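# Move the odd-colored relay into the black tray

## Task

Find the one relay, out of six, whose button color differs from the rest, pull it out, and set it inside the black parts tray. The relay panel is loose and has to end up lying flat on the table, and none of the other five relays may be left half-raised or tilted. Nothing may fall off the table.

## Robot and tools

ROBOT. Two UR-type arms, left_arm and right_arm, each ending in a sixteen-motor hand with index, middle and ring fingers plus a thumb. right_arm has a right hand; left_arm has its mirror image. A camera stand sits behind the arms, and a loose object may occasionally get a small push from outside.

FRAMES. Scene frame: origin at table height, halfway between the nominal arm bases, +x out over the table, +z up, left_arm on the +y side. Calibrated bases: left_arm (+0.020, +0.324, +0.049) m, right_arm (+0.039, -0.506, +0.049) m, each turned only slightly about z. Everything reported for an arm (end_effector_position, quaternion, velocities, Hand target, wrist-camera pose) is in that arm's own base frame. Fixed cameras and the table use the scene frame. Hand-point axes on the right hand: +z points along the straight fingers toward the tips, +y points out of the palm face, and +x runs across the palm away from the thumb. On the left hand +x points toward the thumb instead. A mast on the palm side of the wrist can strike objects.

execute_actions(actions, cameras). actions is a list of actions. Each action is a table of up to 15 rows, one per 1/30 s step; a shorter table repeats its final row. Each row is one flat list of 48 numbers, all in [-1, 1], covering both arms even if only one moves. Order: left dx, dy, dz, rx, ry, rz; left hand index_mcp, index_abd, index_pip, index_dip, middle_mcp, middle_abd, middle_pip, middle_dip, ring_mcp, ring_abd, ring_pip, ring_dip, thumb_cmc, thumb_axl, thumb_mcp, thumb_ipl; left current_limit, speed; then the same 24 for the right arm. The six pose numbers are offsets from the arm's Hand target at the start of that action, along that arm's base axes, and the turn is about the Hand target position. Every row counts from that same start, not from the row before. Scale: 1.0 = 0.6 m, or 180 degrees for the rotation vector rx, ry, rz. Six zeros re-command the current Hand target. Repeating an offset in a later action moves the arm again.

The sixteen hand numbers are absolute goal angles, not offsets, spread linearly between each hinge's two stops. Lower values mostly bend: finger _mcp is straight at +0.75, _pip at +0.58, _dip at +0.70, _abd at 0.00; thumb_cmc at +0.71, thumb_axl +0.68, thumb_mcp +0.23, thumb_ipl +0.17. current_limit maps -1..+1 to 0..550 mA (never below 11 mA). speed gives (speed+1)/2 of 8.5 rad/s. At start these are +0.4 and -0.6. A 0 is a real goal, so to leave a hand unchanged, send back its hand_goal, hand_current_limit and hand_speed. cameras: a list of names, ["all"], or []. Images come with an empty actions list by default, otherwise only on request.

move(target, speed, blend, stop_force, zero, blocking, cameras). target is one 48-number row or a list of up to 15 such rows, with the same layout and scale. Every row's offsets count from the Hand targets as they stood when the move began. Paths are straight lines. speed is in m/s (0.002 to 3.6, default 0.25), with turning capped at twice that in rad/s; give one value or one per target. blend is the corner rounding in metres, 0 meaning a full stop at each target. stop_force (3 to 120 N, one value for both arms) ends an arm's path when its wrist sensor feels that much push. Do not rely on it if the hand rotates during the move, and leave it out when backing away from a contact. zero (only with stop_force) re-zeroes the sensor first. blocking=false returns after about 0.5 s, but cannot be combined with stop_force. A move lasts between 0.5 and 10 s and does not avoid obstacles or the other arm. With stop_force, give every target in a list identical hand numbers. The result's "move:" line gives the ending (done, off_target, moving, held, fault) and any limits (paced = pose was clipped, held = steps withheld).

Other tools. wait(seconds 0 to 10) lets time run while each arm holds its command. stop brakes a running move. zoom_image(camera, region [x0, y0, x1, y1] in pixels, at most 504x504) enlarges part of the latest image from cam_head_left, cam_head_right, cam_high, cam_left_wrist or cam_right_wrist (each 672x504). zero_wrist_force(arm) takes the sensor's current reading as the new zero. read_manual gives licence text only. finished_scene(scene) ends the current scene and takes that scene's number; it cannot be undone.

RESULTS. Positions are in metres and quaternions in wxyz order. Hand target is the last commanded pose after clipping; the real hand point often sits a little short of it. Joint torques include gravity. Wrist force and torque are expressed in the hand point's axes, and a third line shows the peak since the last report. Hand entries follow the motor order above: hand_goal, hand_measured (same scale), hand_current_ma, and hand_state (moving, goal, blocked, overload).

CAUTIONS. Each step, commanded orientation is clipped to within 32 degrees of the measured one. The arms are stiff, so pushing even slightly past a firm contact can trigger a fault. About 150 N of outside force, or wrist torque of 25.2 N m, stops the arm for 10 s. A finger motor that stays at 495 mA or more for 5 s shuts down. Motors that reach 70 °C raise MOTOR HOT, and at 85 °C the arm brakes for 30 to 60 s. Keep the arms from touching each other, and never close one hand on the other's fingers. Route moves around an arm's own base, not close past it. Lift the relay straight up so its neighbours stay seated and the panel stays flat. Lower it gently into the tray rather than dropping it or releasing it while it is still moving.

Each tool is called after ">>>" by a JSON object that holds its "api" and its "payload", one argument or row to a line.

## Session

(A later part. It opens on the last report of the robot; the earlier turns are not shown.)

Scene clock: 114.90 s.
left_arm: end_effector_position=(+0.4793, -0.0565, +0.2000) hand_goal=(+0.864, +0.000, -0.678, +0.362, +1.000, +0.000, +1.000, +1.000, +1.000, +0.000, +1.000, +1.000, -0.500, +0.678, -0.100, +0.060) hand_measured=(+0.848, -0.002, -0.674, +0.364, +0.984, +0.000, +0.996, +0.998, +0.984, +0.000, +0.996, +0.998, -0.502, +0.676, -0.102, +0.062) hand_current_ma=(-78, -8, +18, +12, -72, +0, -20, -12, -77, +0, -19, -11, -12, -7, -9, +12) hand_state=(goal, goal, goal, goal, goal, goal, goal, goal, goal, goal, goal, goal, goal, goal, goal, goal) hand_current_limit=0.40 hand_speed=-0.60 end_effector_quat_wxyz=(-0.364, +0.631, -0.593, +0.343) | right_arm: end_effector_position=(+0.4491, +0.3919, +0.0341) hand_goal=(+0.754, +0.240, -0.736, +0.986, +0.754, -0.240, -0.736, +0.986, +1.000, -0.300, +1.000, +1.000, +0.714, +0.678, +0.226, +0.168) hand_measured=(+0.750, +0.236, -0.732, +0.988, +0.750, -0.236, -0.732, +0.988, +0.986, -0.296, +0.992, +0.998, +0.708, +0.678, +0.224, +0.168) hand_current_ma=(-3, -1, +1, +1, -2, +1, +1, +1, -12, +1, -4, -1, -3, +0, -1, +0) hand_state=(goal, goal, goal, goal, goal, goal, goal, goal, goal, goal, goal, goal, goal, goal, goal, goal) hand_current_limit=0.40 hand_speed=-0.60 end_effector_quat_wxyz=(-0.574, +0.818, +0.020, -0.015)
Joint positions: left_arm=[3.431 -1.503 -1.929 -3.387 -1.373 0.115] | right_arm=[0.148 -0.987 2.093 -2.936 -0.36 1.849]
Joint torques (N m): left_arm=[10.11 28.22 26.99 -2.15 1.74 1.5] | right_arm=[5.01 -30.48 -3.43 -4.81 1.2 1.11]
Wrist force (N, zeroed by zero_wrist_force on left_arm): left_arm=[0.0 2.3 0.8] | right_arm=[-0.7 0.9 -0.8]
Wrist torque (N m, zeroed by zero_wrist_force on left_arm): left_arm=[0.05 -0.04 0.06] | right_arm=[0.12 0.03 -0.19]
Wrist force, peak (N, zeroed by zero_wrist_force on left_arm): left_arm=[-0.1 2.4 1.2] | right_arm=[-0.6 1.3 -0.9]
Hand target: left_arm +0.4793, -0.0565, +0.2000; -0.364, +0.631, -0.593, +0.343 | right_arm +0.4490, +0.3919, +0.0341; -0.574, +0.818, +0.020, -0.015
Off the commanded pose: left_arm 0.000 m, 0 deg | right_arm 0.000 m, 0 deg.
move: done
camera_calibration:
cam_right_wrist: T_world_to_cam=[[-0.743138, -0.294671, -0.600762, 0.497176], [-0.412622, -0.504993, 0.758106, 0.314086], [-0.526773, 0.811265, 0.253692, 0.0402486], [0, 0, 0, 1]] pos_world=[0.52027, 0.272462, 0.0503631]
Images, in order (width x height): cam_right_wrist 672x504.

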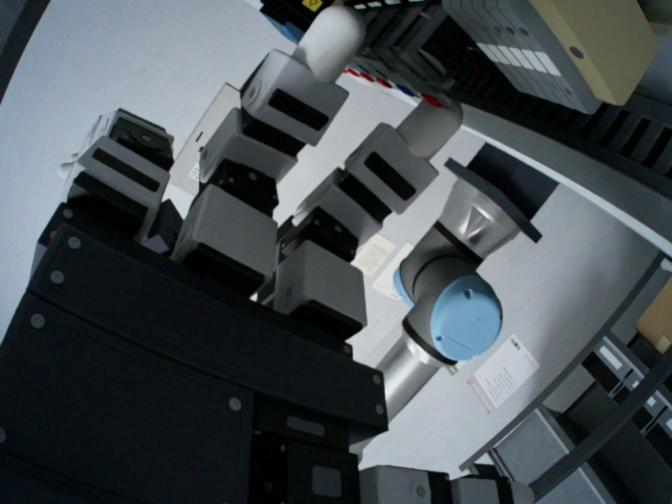

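>>> {"api": "wait", "payload": {
  "seconds": 0.1,
  "cameras": ["cam_high","cam_head_right","cam_head_left"]
}}

>>> {"api": "zoom_image", "payload": {
  "camera": "cam_high",
  "region": [230, 150, 390, 270]
}}

>>> {"api": "zoom_image", "payload": {
  "camera": "cam_head_right",
  "region": [220, 120, 380, 240]
}}

Scene clock: 116.57 s.
left_arm: end_effector_position=(+0.4793, -0.0565, +0.2000) hand_goal=(+0.864, +0.000, -0.678, +0.362, +1.000, +0.000, +1.000, +1.000, +1.000, +0.000, +1.000, +1.000, -0.500, +0.678, -0.100, +0.060) hand_measured=(+0.848, -0.002, -0.674, +0.364, +0.984, +0.000, +0.996, +0.998, +0.984, +0.000, +0.996, +0.998, -0.502, +0.676, -0.102, +0.062) hand_current_ma=(-78, -8, +18, +12, -72, +0, -20, -12, -77, +0, -19, -11, -12, -7, -9, +12) hand_state=(goal, goal, goal, goal, goal, goal, goal, goal, goal, goal, goal, goal, goal, goal, goal, goal) hand_current_limit=0.40 hand_speed=-0.60 end_effector_quat_wxyz=(-0.364, +0.631, -0.593, +0.343) | right_arm: end_effector_position=(+0.4490, +0.3919, +0.0341) hand_goal=(+0.754, +0.240, -0.736, +0.986, +0.754, -0.240, -0.736, +0.986, +1.000, -0.300, +1.000, +1.000, +0.714, +0.678, +0.226, +0.168) hand_measured=(+0.750, +0.236, -0.732, +0.988, +0.750, -0.236, -0.732, +0.988, +0.986, -0.296, +0.992, +0.998, +0.708, +0.678, +0.224, +0.168) hand_current_ma=(-3, -1, +1, +1, -2, +1, +1, +1, -12, +1, -4, -1, -3, +0, -1, +0) hand_state=(goal, goal, goal, goal, goal, goal, goal, goal, goal, goal, goal, goal, goal, goal, goal, goal) hand_current_limit=0.40 hand_speed=-0.60 end_effector_quat_wxyz=(-0.574, +0.818, +0.020, -0.015)
Joint positions: left_arm=[3.431 -1.503 -1.929 -3.387 -1.373 0.115] | right_arm=[0.148 -0.987 2.093 -2.936 -0.36 1.849]
Joint torques (N m): left_arm=[10.41 28.07 26.38 -2.13 1.67 1.23] | right_arm=[13.1 -30.55 -3.93 -4.68 0.31 1.14]
Wrist force (N, zeroed by zero_wrist_force on left_arm): left_arm=[0.0 2.1 0.9] | right_arm=[-0.7 1.2 -0.7]
Wrist torque (N m, zeroed by zero_wrist_force on left_arm): left_arm=[0.01 -0.02 0.05] | right_arm=[0.14 0.03 -0.20]
Wrist force, peak (N, zeroed by zero_wrist_force on left_arm): left_arm=[-0.2 2.4 1.0] | right_arm=[-0.7 1.2 -1.2]
Hand target: left_arm +0.4793, -0.0565, +0.2000; -0.364, +0.631, -0.593, +0.343 | right_arm +0.4490, +0.3919, +0.0341; -0.574, +0.818, +0.020, -0.015
Off the commanded pose: left_arm 0.000 m, 0 deg | right_arm 0.000 m, 0 deg.
wait: 0.10 s; at rest from the start
Images, in order (width x height): cam_head_left 672x504, cam_head_right 672x504, cam_high 672x504.

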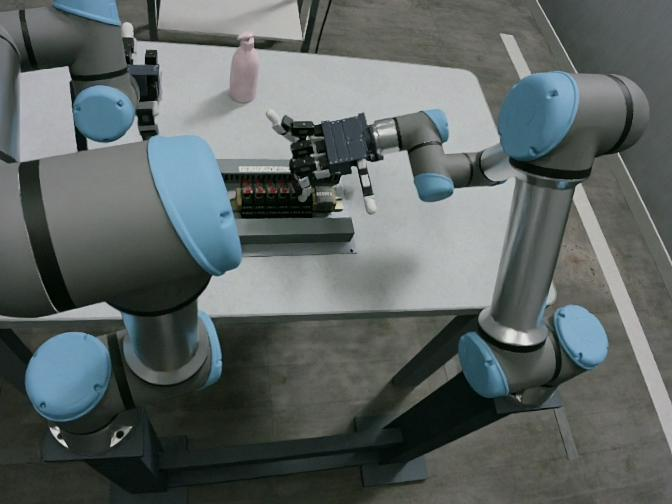

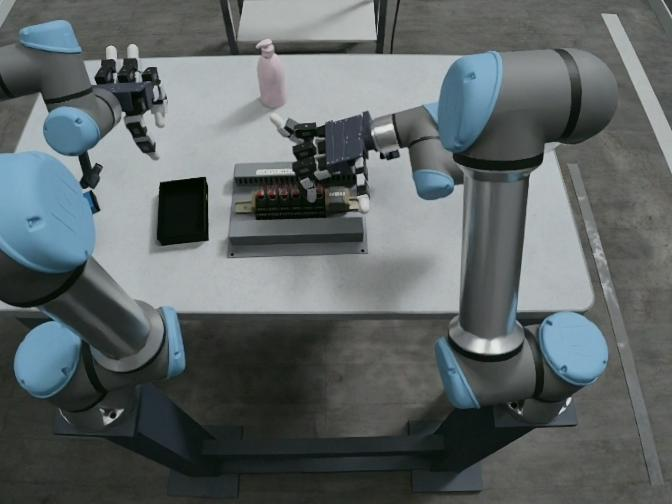

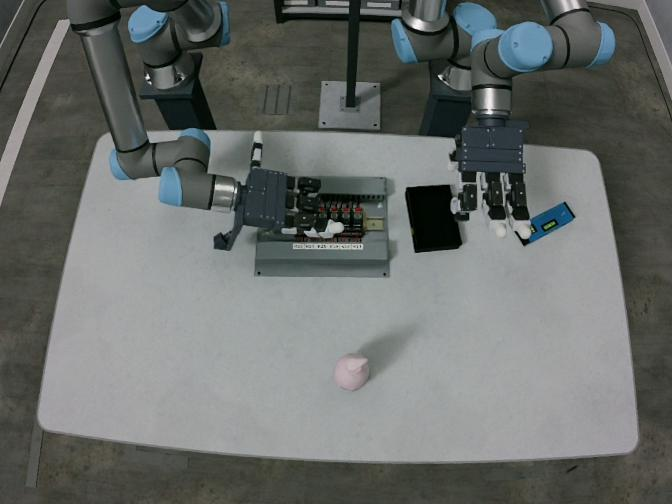

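Scaled by 3.150 from the camera's 672x504 image, which has a finer 960x720 frame.

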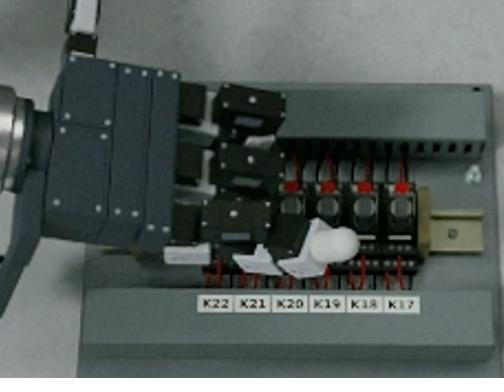

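Scaled by 3.150 from the camera's 672x504 image, which has a finer 960x720 frame.

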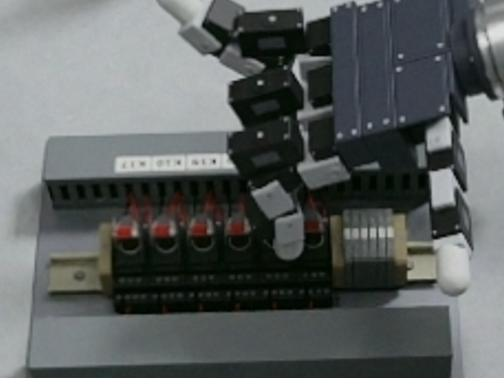

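>>> {"api": "zoom_image", "payload": {
  "camera": "cam_head_right",
  "region": [270, 160, 350, 220]
}}

>>> {"api": "zoom_image", "payload": {
  "camera": "cam_high",
  "region": [280, 160, 360, 220]
}}

Scaled by 6.300 from the camera's 672x504 image, which has a finer 960x720 frame.

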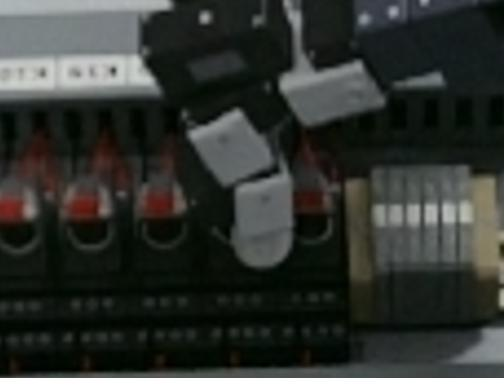

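Scaled by 6.300 from the camera's 672x504 image, which has a finer 960x720 frame.

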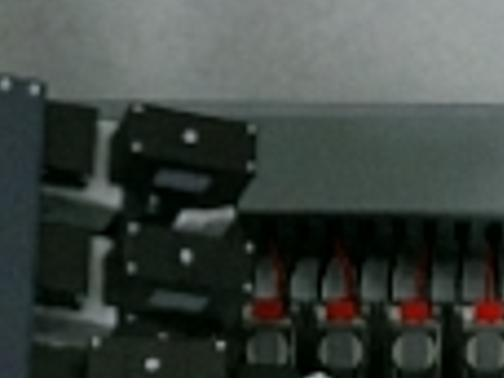

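>>> {"api": "move", "payload": {
  "target": [
    [0,0,0,0,0,0, 0.863,0,-0.679,0.362,1,0,1,1,1,0,1,1,-0.5,0.678,-0.1,0.059,0.4,-0.6, -0.0006,0.0125,0,0,0,0, 0.7534,0.24,-0.737,0.986,0.7534,-0.24,-0.737,0.986,1,-0.3,1,1,0.714,0.678,0.226,0.168,0.4,-0.6]
  ],
  "cameras": ["cam_head_right","cam_right_wrist"],
  "speed": 0.04,
  "stop_force": 5
}}

>>> {"api": "zoom_image", "payload": {
  "camera": "cam_head_right",
  "region": [270, 160, 350, 220]
}}

>>> {"api": "zoom_image", "payload": {
  "camera": "cam_right_wrist",
  "region": [330, 0, 500, 170]
}}

Scene clock: 119.33 s.
left_arm: end_effector_position=(+0.4793, -0.0565, +0.2000) hand_goal=(+0.864, +0.000, -0.678, +0.362, +1.000, +0.000, +1.000, +1.000, +1.000, +0.000, +1.000, +1.000, -0.500, +0.678, -0.100, +0.060) hand_measured=(+0.848, -0.002, -0.674, +0.364, +0.984, +0.000, +0.996, +0.998, +0.984, +0.000, +0.996, +0.998, -0.502, +0.676, -0.102, +0.062) hand_current_ma=(-78, -8, +18, +12, -72, +0, -20, -12, -77, +0, -19, -11, -12, -7, -9, +12) hand_state=(goal, goal, goal, goal, goal, goal, goal, goal, goal, goal, goal, goal, goal, goal, goal, goal) hand_current_limit=0.40 hand_speed=-0.60 end_effector_quat_wxyz=(-0.364, +0.631, -0.593, +0.343) | right_arm: end_effector_position=(+0.4487, +0.3994, +0.0341) hand_goal=(+0.754, +0.240, -0.736, +0.986, +0.754, -0.240, -0.736, +0.986, +1.000, -0.300, +1.000, +1.000, +0.714, +0.678, +0.226, +0.168) hand_measured=(+0.750, +0.236, -0.732, +0.988, +0.750, -0.236, -0.732, +0.988, +0.986, -0.296, +0.992, +0.998, +0.708, +0.678, +0.224, +0.168) hand_current_ma=(-3, -1, +1, +1, -2, +1, +1, +1, -12, +1, -4, -1, -3, +0, -1, +0) hand_state=(goal, goal, goal, goal, goal, goal, goal, goal, goal, goal, goal, goal, goal, goal, goal, goal) hand_current_limit=0.40 hand_speed=-0.60 end_effector_quat_wxyz=(-0.574, +0.818, +0.020, -0.015)
Joint positions: left_arm=[3.431 -1.503 -1.929 -3.387 -1.373 0.115] | right_arm=[0.162 -0.974 2.082 -2.976 -0.364 1.889]
Joint torques (N m): left_arm=[10.22 27.88 26.18 -2.07 1.45 1.29] | right_arm=[12.96 -31.14 -24.35 -4.84 0.21 1.2]
Wrist force (N, zeroed by zero_wrist_force on left_arm): left_arm=[-0.1 2.2 1.2] | right_arm=[-0.7 1.0 -1.0]
Wrist torque (N m, zeroed by zero_wrist_force on left_arm): left_arm=[0.00 -0.02 0.04] | right_arm=[0.15 0.03 -0.29]
Wrist force, peak (N, zeroed by zero_wrist_force on left_arm): left_arm=[0.0 2.5 1.1] | right_arm=[-0.8 1.4 -1.0]
Hand target: left_arm +0.4793, -0.0565, +0.2000; -0.364, +0.631, -0.593, +0.343 | right_arm +0.4487, +0.3994, +0.0341; -0.574, +0.818, +0.020, -0.015
Off the commanded pose: left_arm 0.000 m, 0 deg | right_arm 0.000 m, 0 deg.
move: done
camera_calibration:
cam_right_wrist: T_world_to_cam=[[-0.743163, -0.294701, -0.600717, 0.499108], [-0.412577, -0.504976, 0.758142, 0.317678], [-0.526773, 0.811265, 0.253692, 0.0339533], [0, 0, 0, 1]] pos_world=[0.519871, 0.279962, 0.0503631]
Images, in order (width x height): cam_head_right 672x504, cam_right_wrist 672x504.

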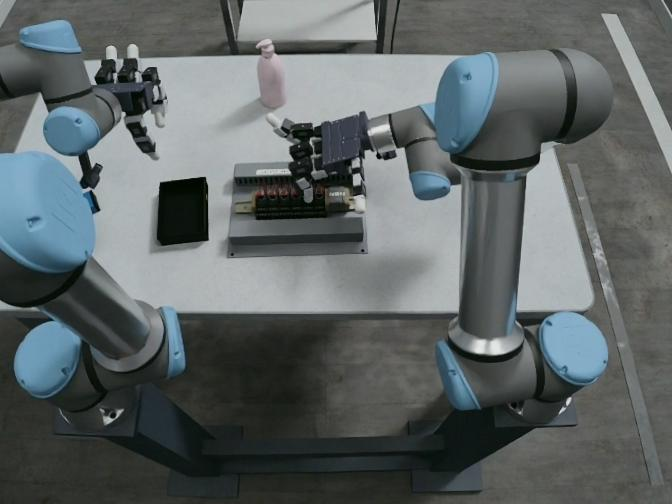

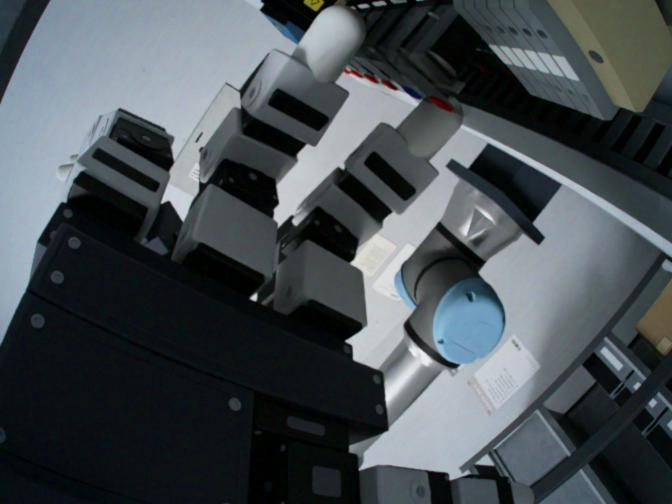

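Scaled by 6.300 from the camera's 672x504 image, which has a finer 960x720 frame.

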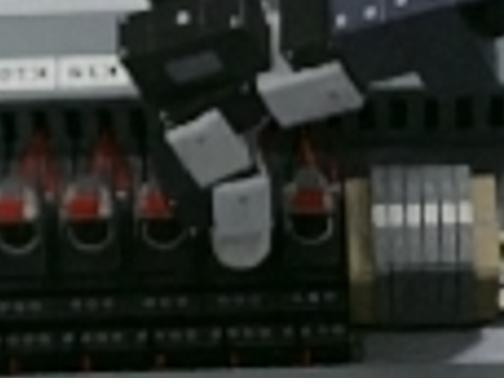

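Scaled by 2.965 from the camera's 672x504 image, which has a finer 960x720 frame.

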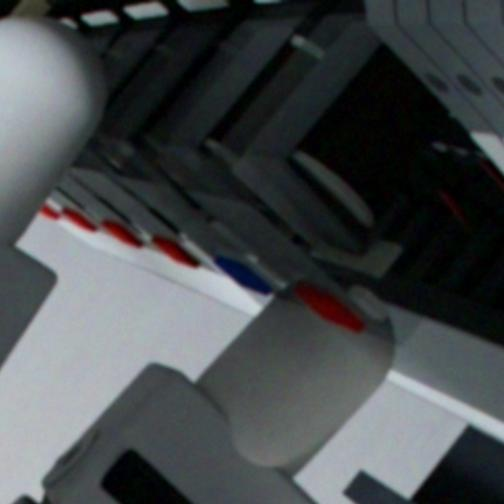

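>>> {"api": "move", "payload": {
  "target": [
    [0,0,0,0,0,0, 0.863,0,-0.679,0.362,1,0,1,1,1,0,1,1,-0.5,0.678,-0.1,0.059,0.4,-0.6, 0,0,0,0,0,0, 0.7534,-0.2,-0.737,0.986,0.7534,0.2,-0.737,0.986,1,-0.3,1,1,0.714,0.678,0.226,0.168,-0.5,-0.93]
  ],
  "cameras": ["cam_head_right","cam_right_wrist"],
  "speed": 0.04
}}

>>> {"api": "zoom_image", "payload": {
  "camera": "cam_head_right",
  "region": [270, 160, 350, 220]
}}

>>> {"api": "zoom_image", "payload": {
  "camera": "cam_right_wrist",
  "region": [290, 0, 500, 170]
}}

Scene clock: 121.43 s.
left_arm: end_effector_position=(+0.4793, -0.0565, +0.2000) hand_goal=(+0.864, +0.000, -0.678, +0.362, +1.000, +0.000, +1.000, +1.000, +1.000, +0.000, +1.000, +1.000, -0.500, +0.678, -0.100, +0.060) hand_measured=(+0.848, -0.002, -0.674, +0.364, +0.984, +0.000, +0.996, +0.998, +0.984, +0.000, +0.996, +0.998, -0.502, +0.676, -0.102, +0.062) hand_current_ma=(-78, -8, +18, +12, -72, +0, -20, -12, -77, +0, -19, -11, -12, -7, -9, +12) hand_state=(goal, goal, goal, goal, goal, goal, goal, goal, goal, goal, goal, goal, goal, goal, goal, goal) hand_current_limit=0.40 hand_speed=-0.60 end_effector_quat_wxyz=(-0.364, +0.631, -0.593, +0.343) | right_arm: end_effector_position=(+0.4487, +0.3994, +0.0341) hand_goal=(+0.754, -0.200, -0.736, +0.986, +0.754, +0.200, -0.736, +0.986, +1.000, -0.300, +1.000, +1.000, +0.714, +0.678, +0.226, +0.168) hand_measured=(+0.748, +0.170, -0.730, +0.988, +0.752, +0.140, -0.732, +0.988, +0.986, -0.296, +0.992, +0.998, +0.708, +0.678, +0.224, +0.168) hand_current_ma=(-3, +137, +3, +1, -1, -93, +2, +1, -12, +1, -4, -1, -3, +0, -1, +0) hand_state=(goal, blocked, goal, goal, goal, blocked, goal, goal, goal, goal, goal, goal, goal, goal, goal, goal) hand_current_limit=-0.50 hand_speed=-0.93 end_effector_quat_wxyz=(-0.574, +0.818, +0.020, -0.015)
Joint positions: left_arm=[3.431 -1.503 -1.929 -3.387 -1.373 0.115] | right_arm=[0.162 -0.974 2.082 -2.976 -0.364 1.889]
Joint torques (N m): left_arm=[9.47 27.67 25.17 -2.09 1.59 1.3] | right_arm=[3.12 -32.71 -23.93 -4.85 0.13 -1.08]
Wrist force (N, zeroed by zero_wrist_force on left_arm): left_arm=[-0.1 2.0 1.0] | right_arm=[-3.9 0.9 -0.7]
Wrist torque (N m, zeroed by zero_wrist_force on left_arm): left_arm=[-0.01 -0.02 0.05] | right_arm=[0.18 -0.20 -0.25]
Wrist force, peak (N, zeroed by zero_wrist_force on left_arm): left_arm=[0.1 2.5 1.1] | right_arm=[-7.5 0.0 -1.9]
Hand target: left_arm +0.4793, -0.0565, +0.2000; -0.364, +0.631, -0.593, +0.343 | right_arm +0.4487, +0.3994, +0.0341; -0.574, +0.818, +0.020, -0.015
Off the commanded pose: left_arm 0.000 m, 0 deg | right_arm 0.000 m, 0 deg.
move: done
camera_calibration:
cam_right_wrist: T_world_to_cam=[[-0.743147, -0.294725, -0.600724, 0.499107], [-0.412551, -0.505016, 0.75813, 0.317677], [-0.526815, 0.811231, 0.253713, 0.0339837], [0, 0, 0, 1]] pos_world=[0.519871, 0.279963, 0.050363]
Images, in order (width x height): cam_head_right 672x504, cam_right_wrist 672x504.

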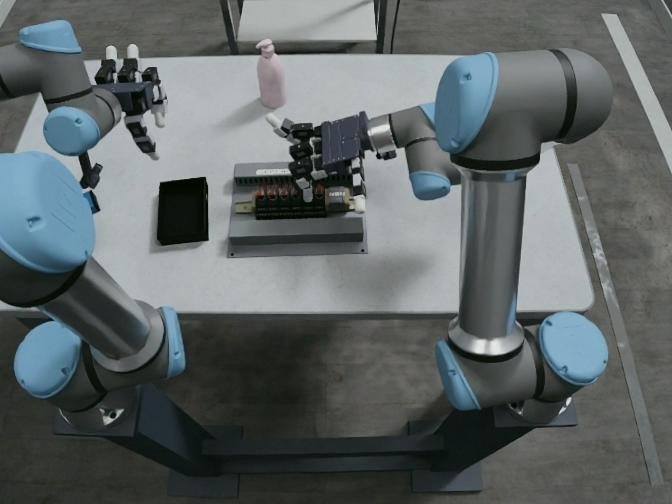

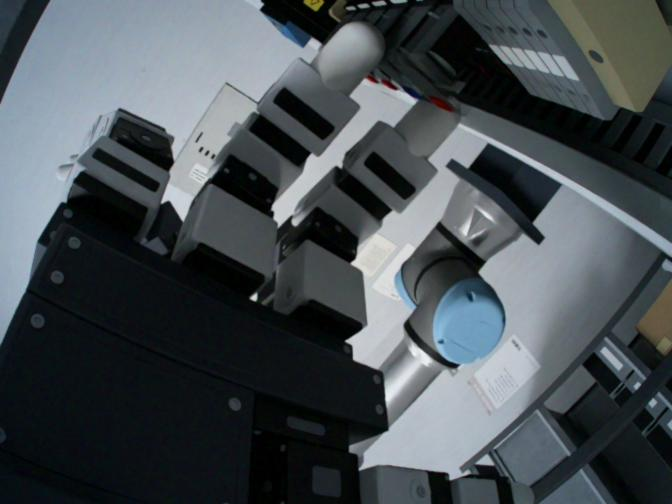

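Scaled by 6.300 from the camera's 672x504 image, which has a finer 960x720 frame.

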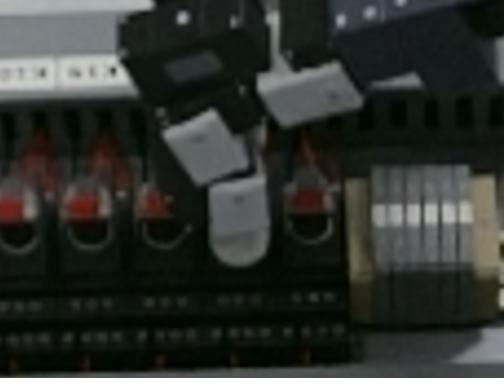

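Scaled by 2.400 from the camera's 672x504 image, which has a finer 960x720 frame.

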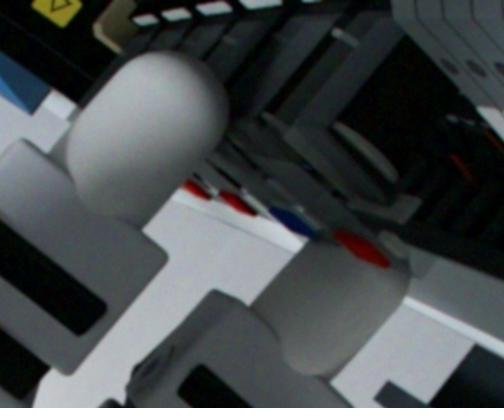

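>>> {"api": "move", "payload": {
  "target": [
    [0,0,0,0,0,0, 0.863,0,-0.679,0.362,1,0,1,1,1,0,1,1,-0.5,0.678,-0.1,0.059,0.4,-0.6, -0.0075,0,0,0,0,0, 0.7534,-0.2,-0.737,0.986,0.7534,0.2,-0.737,0.986,1,-0.3,1,1,0.714,0.678,0.226,0.168,-0.5,-0.8]
  ],
  "speed": 0.02
}}

>>> {"api": "move", "payload": {
  "target": [
    [0,0,0,0,0,0, 0.863,0,-0.679,0.362,1,0,1,1,1,0,1,1,-0.5,0.678,-0.1,0.059,0.4,-0.6, 0,0,0,0,0,0, 0.7534,-0.4,-0.737,0.986,0.7534,0.4,-0.737,0.986,1,-0.3,1,1,0.714,0.678,0.226,0.168,0.3,-0.8]
  ],
  "cameras": ["cam_head_right","cam_right_wrist"],
  "speed": 0.04
}}

>>> {"api": "zoom_image", "payload": {
  "camera": "cam_head_right",
  "region": [270, 160, 350, 220]
}}

>>> {"api": "zoom_image", "payload": {
  "camera": "cam_right_wrist",
  "region": [290, 0, 500, 170]
}}

Scene clock: 123.23 s.
left_arm: end_effector_position=(+0.4793, -0.0565, +0.2000) hand_goal=(+0.864, +0.000, -0.678, +0.362, +1.000, +0.000, +1.000, +1.000, +1.000, +0.000, +1.000, +1.000, -0.500, +0.678, -0.100, +0.060) hand_measured=(+0.848, -0.002, -0.674, +0.364, +0.984, +0.000, +0.996, +0.998, +0.984, +0.000, +0.996, +0.998, -0.502, +0.676, -0.102, +0.062) hand_current_ma=(-78, -8, +18, +12, -72, +0, -20, -12, -77, +0, -19, -11, -12, -7, -9, +12) hand_state=(goal, goal, goal, goal, goal, goal, goal, goal, goal, goal, goal, goal, goal, goal, goal, goal) hand_current_limit=0.40 hand_speed=-0.60 end_effector_quat_wxyz=(-0.364, +0.631, -0.593, +0.343) | right_arm: end_effector_position=(+0.4442, +0.3994, +0.0341) hand_goal=(+0.754, -0.200, -0.736, +0.986, +0.754, +0.200, -0.736, +0.986, +1.000, -0.300, +1.000, +1.000, +0.714, +0.678, +0.226, +0.168) hand_measured=(+0.746, +0.074, -0.724, +0.990, +0.762, +0.086, -0.750, +0.982, +0.986, -0.296, +0.992, +0.998, +0.708, +0.678, +0.224, +0.168) hand_current_ma=(-5, +137, +8, +2, +5, -137, -13, -2, -12, +1, -4, -1, -3, +0, -1, +0) hand_state=(goal, blocked, goal, goal, goal, blocked, goal, goal, goal, goal, goal, goal, goal, goal, goal, goal) hand_current_limit=-0.50 hand_speed=-0.80 end_effector_quat_wxyz=(-0.574, +0.818, +0.020, -0.015)
Joint positions: left_arm=[3.431 -1.503 -1.929 -3.387 -1.373 0.115] | right_arm=[0.164 -0.978 2.094 -2.987 -0.365 1.893]
Joint torques (N m): left_arm=[9.49 28.15 25.33 -2.17 1.62 1.47] | right_arm=[16 -45.2 3.03 -3.6 0.7 1.86]
Wrist force (N, zeroed by zero_wrist_force on left_arm): left_arm=[0.0 2.2 1.1] | right_arm=[7.3 0.3 -0.6]
Wrist torque (N m, zeroed by zero_wrist_force on left_arm): left_arm=[0.01 -0.03 0.05] | right_arm=[0.22 0.43 -0.31]
Wrist force, peak (N, zeroed by zero_wrist_force on left_arm): left_arm=[-0.3 2.5 1.2] | right_arm=[7.8 0.7 -0.4]
Hand target: left_arm +0.4793, -0.0565, +0.2000; -0.364, +0.631, -0.593, +0.343 | right_arm +0.4442, +0.3994, +0.0341; -0.574, +0.818, +0.020, -0.015
Off the commanded pose: left_arm 0.000 m, 0 deg | right_arm 0.000 m, 0 deg.
move: done

Scene clock: 123.73 s.
left_arm: end_effector_position=(+0.4793, -0.0565, +0.2000) hand_goal=(+0.864, +0.000, -0.678, +0.362, +1.000, +0.000, +1.000, +1.000, +1.000, +0.000, +1.000, +1.000, -0.500, +0.678, -0.100, +0.060) hand_measured=(+0.848, -0.002, -0.674, +0.364, +0.984, +0.000, +0.996, +0.998, +0.984, +0.000, +0.996, +0.998, -0.502, +0.676, -0.102, +0.062) hand_current_ma=(-78, -8, +18, +12, -72, +0, -20, -12, -77, +0, -19, -11, -12, -7, -9, +12) hand_state=(goal, goal, goal, goal, goal, goal, goal, goal, goal, goal, goal, goal, goal, goal, goal, goal) hand_current_limit=0.40 hand_speed=-0.60 end_effector_quat_wxyz=(-0.364, +0.631, -0.593, +0.343) | right_arm: end_effector_position=(+0.4442, +0.3994, +0.0341) hand_goal=(+0.754, -0.400, -0.736, +0.986, +0.754, +0.400, -0.736, +0.986, +1.000, -0.300, +1.000, +1.000, +0.714, +0.678, +0.226, +0.168) hand_measured=(+0.746, +0.044, -0.724, +0.990, +0.762, +0.086, -0.752, +0.982, +0.986, -0.296, +0.992, +0.998, +0.708, +0.678, +0.224, +0.168) hand_current_ma=(-5, +357, +10, +2, +5, -357, -14, -2, -12, +1, -4, -1, -3, +0, -1, +0) hand_state=(goal, blocked, goal, goal, goal, blocked, goal, goal, goal, goal, goal, goal, goal, goal, goal, goal) hand_current_limit=0.30 hand_speed=-0.80 end_effector_quat_wxyz=(-0.574, +0.818, +0.020, -0.015)
Joint positions: left_arm=[3.431 -1.503 -1.929 -3.387 -1.373 0.115] | right_arm=[0.164 -0.978 2.094 -2.987 -0.365 1.893]
Joint torques (N m): left_arm=[10.1 28.86 24.83 -2.05 1.51 1.53] | right_arm=[12.58 -46.46 -1.17 -3.9 0.65 1.11]
Wrist force (N, zeroed by zero_wrist_force on left_arm): left_arm=[0.2 2.3 1.3] | right_arm=[3.6 0.1 -0.7]
Wrist torque (N m, zeroed by zero_wrist_force on left_arm): left_arm=[0.01 -0.05 0.07] | right_arm=[0.24 0.22 -0.31]
Wrist force, peak (N, zeroed by zero_wrist_force on left_arm): left_arm=[0.0 2.4 1.2] | right_arm=[7.1 0.3 -0.6]
Hand target: left_arm +0.4793, -0.0565, +0.2000; -0.364, +0.631, -0.593, +0.343 | right_arm +0.4442, +0.3994, +0.0341; -0.574, +0.818, +0.020, -0.015
Off the commanded pose: left_arm 0.000 m, 0 deg | right_arm 0.000 m, 0 deg.
move: done
camera_calibration:
cam_right_wrist: T_world_to_cam=[[-0.743147, -0.294725, -0.600724, 0.495763], [-0.412551, -0.505016, 0.75813, 0.31582], [-0.526815, 0.811231, 0.253713, 0.0316131], [0, 0, 0, 1]] pos_world=[0.515371, 0.279963, 0.050363]
Images, in order (width x height): cam_head_right 672x504, cam_right_wrist 672x504.

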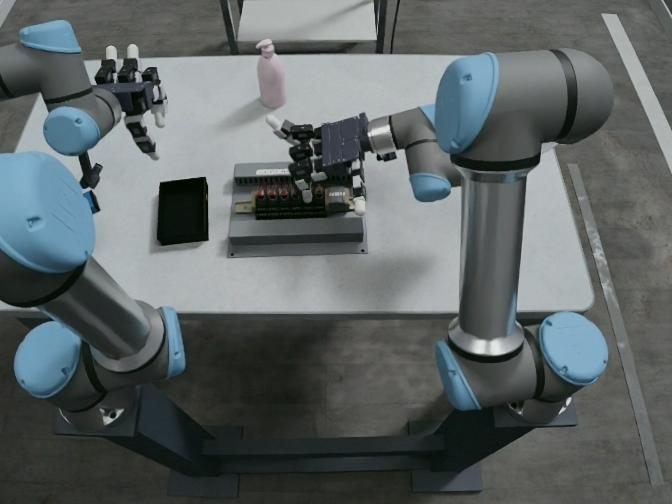

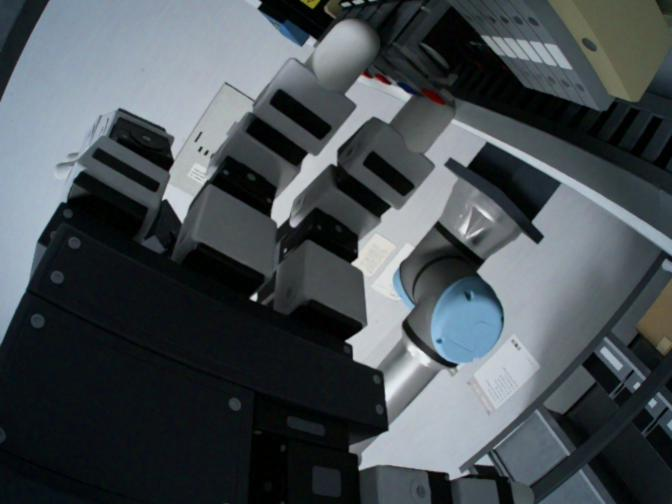

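Scaled by 6.300 from the camera's 672x504 image, which has a finer 960x720 frame.

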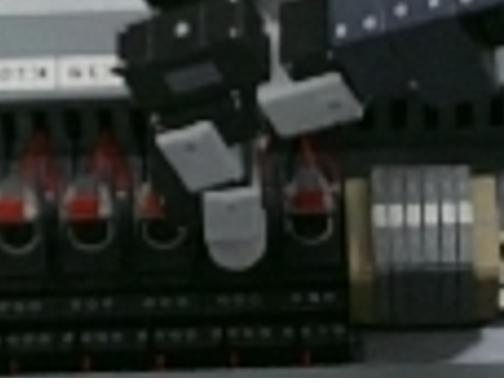

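Scaled by 2.400 from the camera's 672x504 image, which has a finer 960x720 frame.

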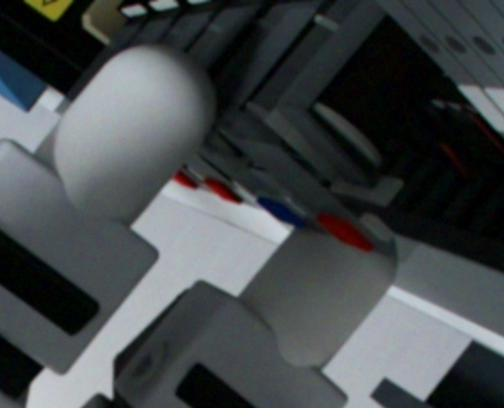

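>>> {"api": "zero_wrist_force", "payload": {
  "arm": "right_arm"
}}

>>> {"api": "move", "payload": {
  "target": [
    [0,0,0,0,0,0, 0.863,0,-0.679,0.362,1,0,1,1,1,0,1,1,-0.5,0.678,-0.1,0.059,0.4,-0.6, 0,0,0.005,0,0,0, 0.7534,-0.4,-0.737,0.986,0.7534,0.4,-0.737,0.986,1,-0.3,1,1,0.714,0.678,0.226,0.168,0.3,-0.8]
  ],
  "cameras": ["cam_head_right","cam_right_wrist"],
  "speed": 0.02
}}

>>> {"api": "zoom_image", "payload": {
  "camera": "cam_right_wrist",
  "region": [290, 0, 500, 170]
}}

Wrist force sensor zeroed.

Scene clock: 124.83 s.
left_arm: end_effector_position=(+0.4793, -0.0565, +0.2000) hand_goal=(+0.864, +0.000, -0.678, +0.362, +1.000, +0.000, +1.000, +1.000, +1.000, +0.000, +1.000, +1.000, -0.500, +0.678, -0.100, +0.060) hand_measured=(+0.848, -0.002, -0.674, +0.364, +0.984, +0.000, +0.996, +0.998, +0.984, +0.000, +0.996, +0.998, -0.502, +0.676, -0.102, +0.062) hand_current_ma=(-78, -8, +18, +12, -72, +0, -20, -12, -77, +0, -19, -11, -12, -7, -9, +12) hand_state=(goal, goal, goal, goal, goal, goal, goal, goal, goal, goal, goal, goal, goal, goal, goal, goal) hand_current_limit=0.40 hand_speed=-0.60 end_effector_quat_wxyz=(-0.364, +0.631, -0.593, +0.343) | right_arm: end_effector_position=(+0.4441, +0.3994, +0.0370) hand_goal=(+0.754, -0.400, -0.736, +0.986, +0.754, +0.400, -0.736, +0.986, +1.000, -0.300, +1.000, +1.000, +0.714, +0.678, +0.226, +0.168) hand_measured=(+0.738, +0.026, -0.714, +0.994, +0.744, +0.086, -0.732, +0.982, +0.986, -0.296, +0.992, +0.998, +0.708, +0.678, +0.224, +0.168) hand_current_ma=(-17, +357, +25, +5, -7, -357, +1, -1, -12, +1, -4, -1, -3, +0, -1, +0) hand_state=(goal, blocked, blocked, goal, goal, blocked, goal, goal, goal, goal, goal, goal, goal, goal, goal, goal) hand_current_limit=0.30 hand_speed=-0.80 end_effector_quat_wxyz=(-0.574, +0.819, +0.020, -0.015)
Joint positions: left_arm=[3.431 -1.503 -1.929 -3.387 -1.373 0.115] | right_arm=[0.164 -0.985 2.094 -2.98 -0.365 1.893]
Joint torques (N m): left_arm=[9.71 28 24.68 -2.09 1.61 1.39] | right_arm=[6.28 -48.1 -9.62 -0.43 3.93 0.26]
Wrist force (N, zeroed by zero_wrist_force): left_arm=[-0.1 2.3 1.0] | right_arm=[-1.7 3.6 1.7]
Wrist torque (N m, zeroed by zero_wrist_force): left_arm=[0.03 -0.02 0.05] | right_arm=[-0.17 -0.09 0.03]
Wrist force, peak (N, zeroed by zero_wrist_force): left_arm=[0.0 2.4 1.2] | right_arm=[0.5 7.1 3.6]
Hand target: left_arm +0.4793, -0.0565, +0.2000; -0.364, +0.631, -0.593, +0.343 | right_arm +0.4442, +0.3994, +0.0371; -0.574, +0.818, +0.020, -0.015
Off the commanded pose: left_arm 0.000 m, 0 deg | right_arm 0.000 m, 0 deg.
move: done
camera_calibration:
cam_right_wrist: T_world_to_cam=[[-0.743194, -0.294739, -0.60066, 0.497529], [-0.412521, -0.504954, 0.758187, 0.313586], [-0.526773, 0.811265, 0.253693, 0.0308471], [0, 0, 0, 1]] pos_world=[0.515371, 0.279962, 0.0532631]
Images, in order (width x height): cam_head_right 672x504, cam_right_wrist 672x504.

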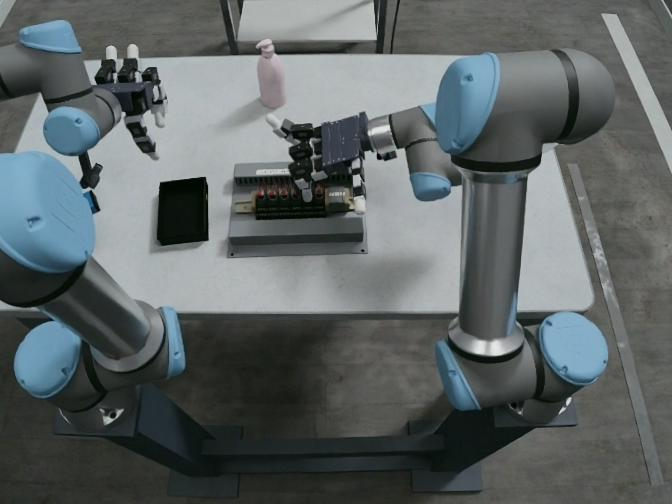

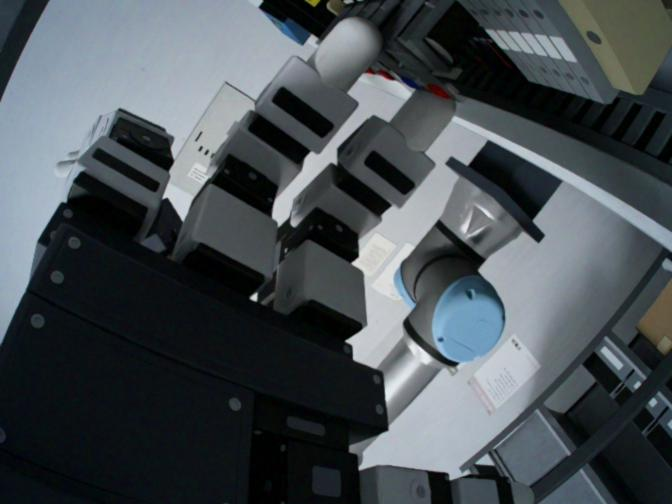

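Scaled by 2.400 from the camera's 672x504 image, which has a finer 960x720 frame.

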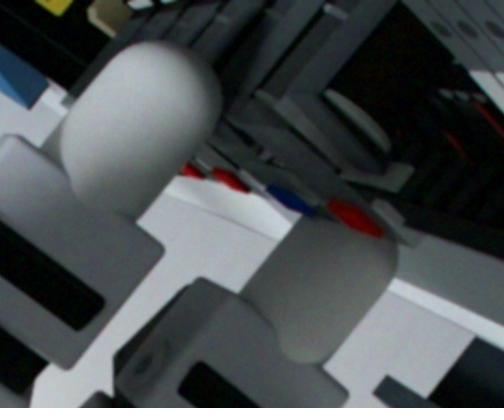

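>>> {"api": "move", "payload": {
  "target": [
    [0,0,0,0,0,0, 0.863,0,-0.679,0.362,1,0,1,1,1,0,1,1,-0.5,0.678,-0.1,0.059,0.4,-0.6, 0,0,0,0,0,0, 0.7534,0.12,-0.737,0.986,0.7534,-0.0,-0.737,0.986,1,-0.3,1,1,0.714,0.678,0.226,0.168,0.3,-0.8]
  ],
  "speed": 0.02
}}

>>> {"api": "move", "payload": {
  "target": [
    [0,0,0,0,0,0, 0.863,0,-0.679,0.362,1,0,1,1,1,0,1,1,-0.5,0.678,-0.1,0.059,0.4,-0.6, 0.0015,0.0017,-0.0115,0,0,0, 0.7534,0.12,-0.737,0.986,0.7534,-0.0,-0.737,0.986,1,-0.3,1,1,0.714,0.678,0.226,0.168,0.3,-0.8]
  ],
  "speed": 0.02,
  "stop_force": 6,
  "cameras": ["cam_head_right","cam_right_wrist"]
}}

>>> {"api": "zoom_image", "payload": {
  "camera": "cam_right_wrist",
  "region": [290, 0, 500, 170]
}}

>>> {"api": "zoom_image", "payload": {
  "camera": "cam_head_right",
  "region": [270, 160, 350, 220]
}}

Scene clock: 126.07 s.
left_arm: end_effector_position=(+0.4793, -0.0565, +0.2000) hand_goal=(+0.864, +0.000, -0.678, +0.362, +1.000, +0.000, +1.000, +1.000, +1.000, +0.000, +1.000, +1.000, -0.500, +0.678, -0.100, +0.060) hand_measured=(+0.848, -0.002, -0.674, +0.364, +0.984, +0.000, +0.996, +0.998, +0.984, +0.000, +0.996, +0.998, -0.502, +0.676, -0.102, +0.062) hand_current_ma=(-78, -8, +18, +12, -72, +0, -20, -12, -77, +0, -19, -11, -12, -7, -9, +12) hand_state=(goal, goal, goal, goal, goal, goal, goal, goal, goal, goal, goal, goal, goal, goal, goal, goal) hand_current_limit=0.40 hand_speed=-0.60 end_effector_quat_wxyz=(-0.364, +0.631, -0.593, +0.343) | right_arm: end_effector_position=(+0.4442, +0.3994, +0.0371) hand_goal=(+0.754, +0.120, -0.736, +0.986, +0.754, +0.000, -0.736, +0.986, +1.000, -0.300, +1.000, +1.000, +0.714, +0.678, +0.226, +0.168) hand_measured=(+0.740, +0.118, -0.732, +0.988, +0.744, +0.002, -0.738, +0.982, +0.986, -0.296, +0.992, +0.998, +0.708, +0.678, +0.224, +0.168) hand_current_ma=(-14, -1, +1, +1, -7, +0, +0, -1, -12, +1, -4, -1, -3, +0, -1, +0) hand_state=(goal, goal, goal, goal, goal, goal, goal, goal, goal, goal, goal, goal, goal, goal, goal, goal) hand_current_limit=0.30 hand_speed=-0.80 end_effector_quat_wxyz=(-0.574, +0.818, +0.020, -0.015)
Joint positions: left_arm=[3.431 -1.503 -1.929 -3.387 -1.373 0.115] | right_arm=[0.164 -0.985 2.094 -2.98 -0.365 1.893]
Joint torques (N m): left_arm=[9.59 28.39 24.36 -2.12 1.66 1.46] | right_arm=[-0.78 -46.06 -22.13 -0.42 2.59 -1.31]
Wrist force (N, zeroed by zero_wrist_force): left_arm=[0.0 2.1 0.8] | right_arm=[-4.0 1.1 -0.1]
Wrist torque (N m, zeroed by zero_wrist_force): left_arm=[0.01 -0.03 0.05] | right_arm=[-0.06 -0.21 0.04]
Wrist force, peak (N, zeroed by zero_wrist_force): left_arm=[0.1 2.3 1.2] | right_arm=[-4.3 1.1 -0.2]
Hand target: left_arm +0.4793, -0.0565, +0.2000; -0.364, +0.631, -0.593, +0.343 | right_arm +0.4442, +0.3994, +0.0371; -0.574, +0.818, +0.020, -0.015
Off the commanded pose: left_arm 0.000 m, 0 deg | right_arm 0.000 m, 0 deg.
move: done

Scene clock: 127.53 s.
left_arm: end_effector_position=(+0.4793, -0.0565, +0.2000) hand_goal=(+0.864, +0.000, -0.678, +0.362, +1.000, +0.000, +1.000, +1.000, +1.000, +0.000, +1.000, +1.000, -0.500, +0.678, -0.100, +0.060) hand_measured=(+0.848, -0.002, -0.674, +0.364, +0.984, +0.000, +0.996, +0.998, +0.984, +0.000, +0.996, +0.998, -0.502, +0.676, -0.102, +0.062) hand_current_ma=(-78, -8, +18, +12, -72, +0, -20, -12, -77, +0, -19, -11, -12, -7, -9, +12) hand_state=(goal, goal, goal, goal, goal, goal, goal, goal, goal, goal, goal, goal, goal, goal, goal, goal) hand_current_limit=0.40 hand_speed=-0.60 end_effector_quat_wxyz=(-0.364, +0.631, -0.593, +0.343) | right_arm: end_effector_position=(+0.4451, +0.4004, +0.0302) hand_goal=(+0.754, +0.120, -0.736, +0.986, +0.754, +0.000, -0.736, +0.986, +1.000, -0.300, +1.000, +1.000, +0.714, +0.678, +0.226, +0.168) hand_measured=(+0.740, +0.124, -0.734, +0.988, +0.744, +0.002, -0.738, +0.982, +0.986, -0.296, +0.992, +0.998, +0.708, +0.678, +0.224, +0.168) hand_current_ma=(-12, +1, +0, +1, -7, +0, +0, -1, -12, +1, -4, -1, -3, +0, -1, +0) hand_state=(goal, goal, goal, goal, goal, goal, goal, goal, goal, goal, goal, goal, goal, goal, goal, goal) hand_current_limit=0.30 hand_speed=-0.80 end_effector_quat_wxyz=(-0.574, +0.818, +0.020, -0.015)
Joint positions: left_arm=[3.431 -1.503 -1.929 -3.387 -1.373 0.115] | right_arm=[0.166 -0.966 2.09 -3 -0.365 1.897]
Joint torques (N m): left_arm=[9.53 27.34 23.79 -2.24 1.45 1.38] | right_arm=[12.87 -30.53 -23.95 -5.11 -0.21 0.88]
Wrist force (N, zeroed by zero_wrist_force): left_arm=[-0.1 2.1 1.0] | right_arm=[-5.6 0.5 -0.6]
Wrist torque (N m, zeroed by zero_wrist_force): left_arm=[0.00 -0.02 0.05] | right_arm=[-0.02 -0.28 0.03]
Wrist force, peak (N, zeroed by zero_wrist_force): left_arm=[-0.1 2.5 1.3] | right_arm=[-5.7 0.4 -0.8]
Hand target: left_arm +0.4793, -0.0565, +0.2000; -0.364, +0.631, -0.593, +0.343 | right_arm +0.4451, +0.4004, +0.0302; -0.574, +0.818, +0.020, -0.015
Off the commanded pose: left_arm 0.000 m, 0 deg | right_arm 0.000 m, 0 deg.
move: done
camera_calibration:
cam_right_wrist: T_world_to_cam=[[-0.743163, -0.294701, -0.600717, 0.494384], [-0.412577, -0.504976, 0.758142, 0.319655], [-0.526773, 0.811265, 0.253692, 0.0322351], [0, 0, 0, 1]] pos_world=[0.516271, 0.280962, 0.0464631]
Images, in order (width x height): cam_head_right 672x504, cam_right_wrist 672x504.

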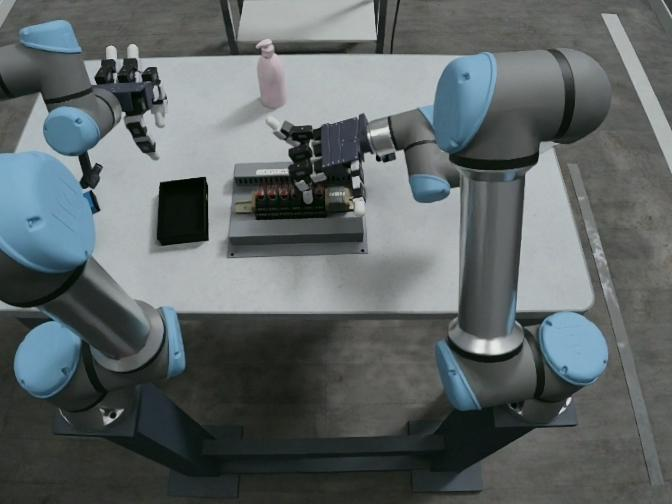

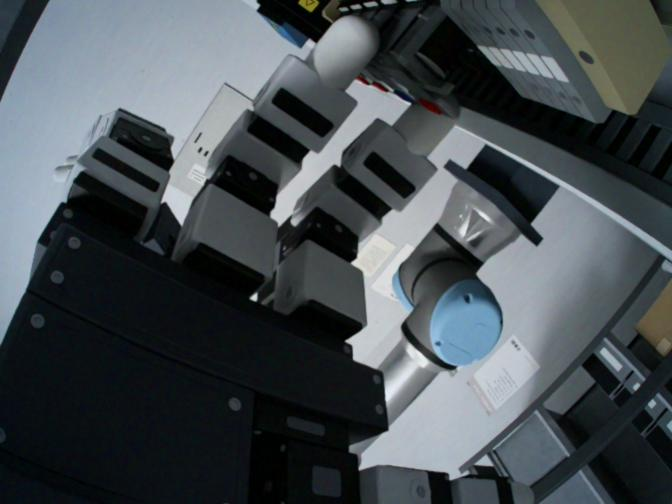

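Scaled by 2.400 from the camera's 672x504 image, which has a finer 960x720 frame.

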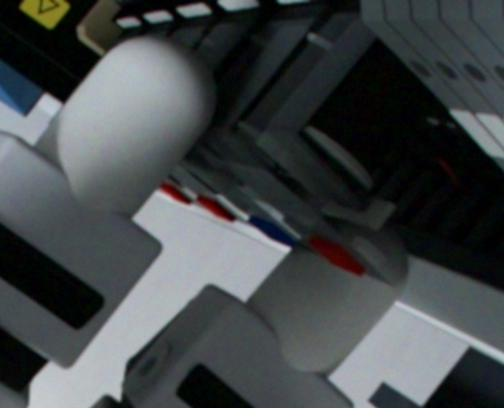

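Scaled by 6.300 from the camera's 672x504 image, which has a finer 960x720 frame.

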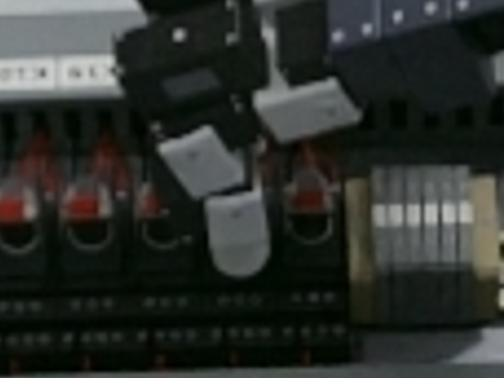

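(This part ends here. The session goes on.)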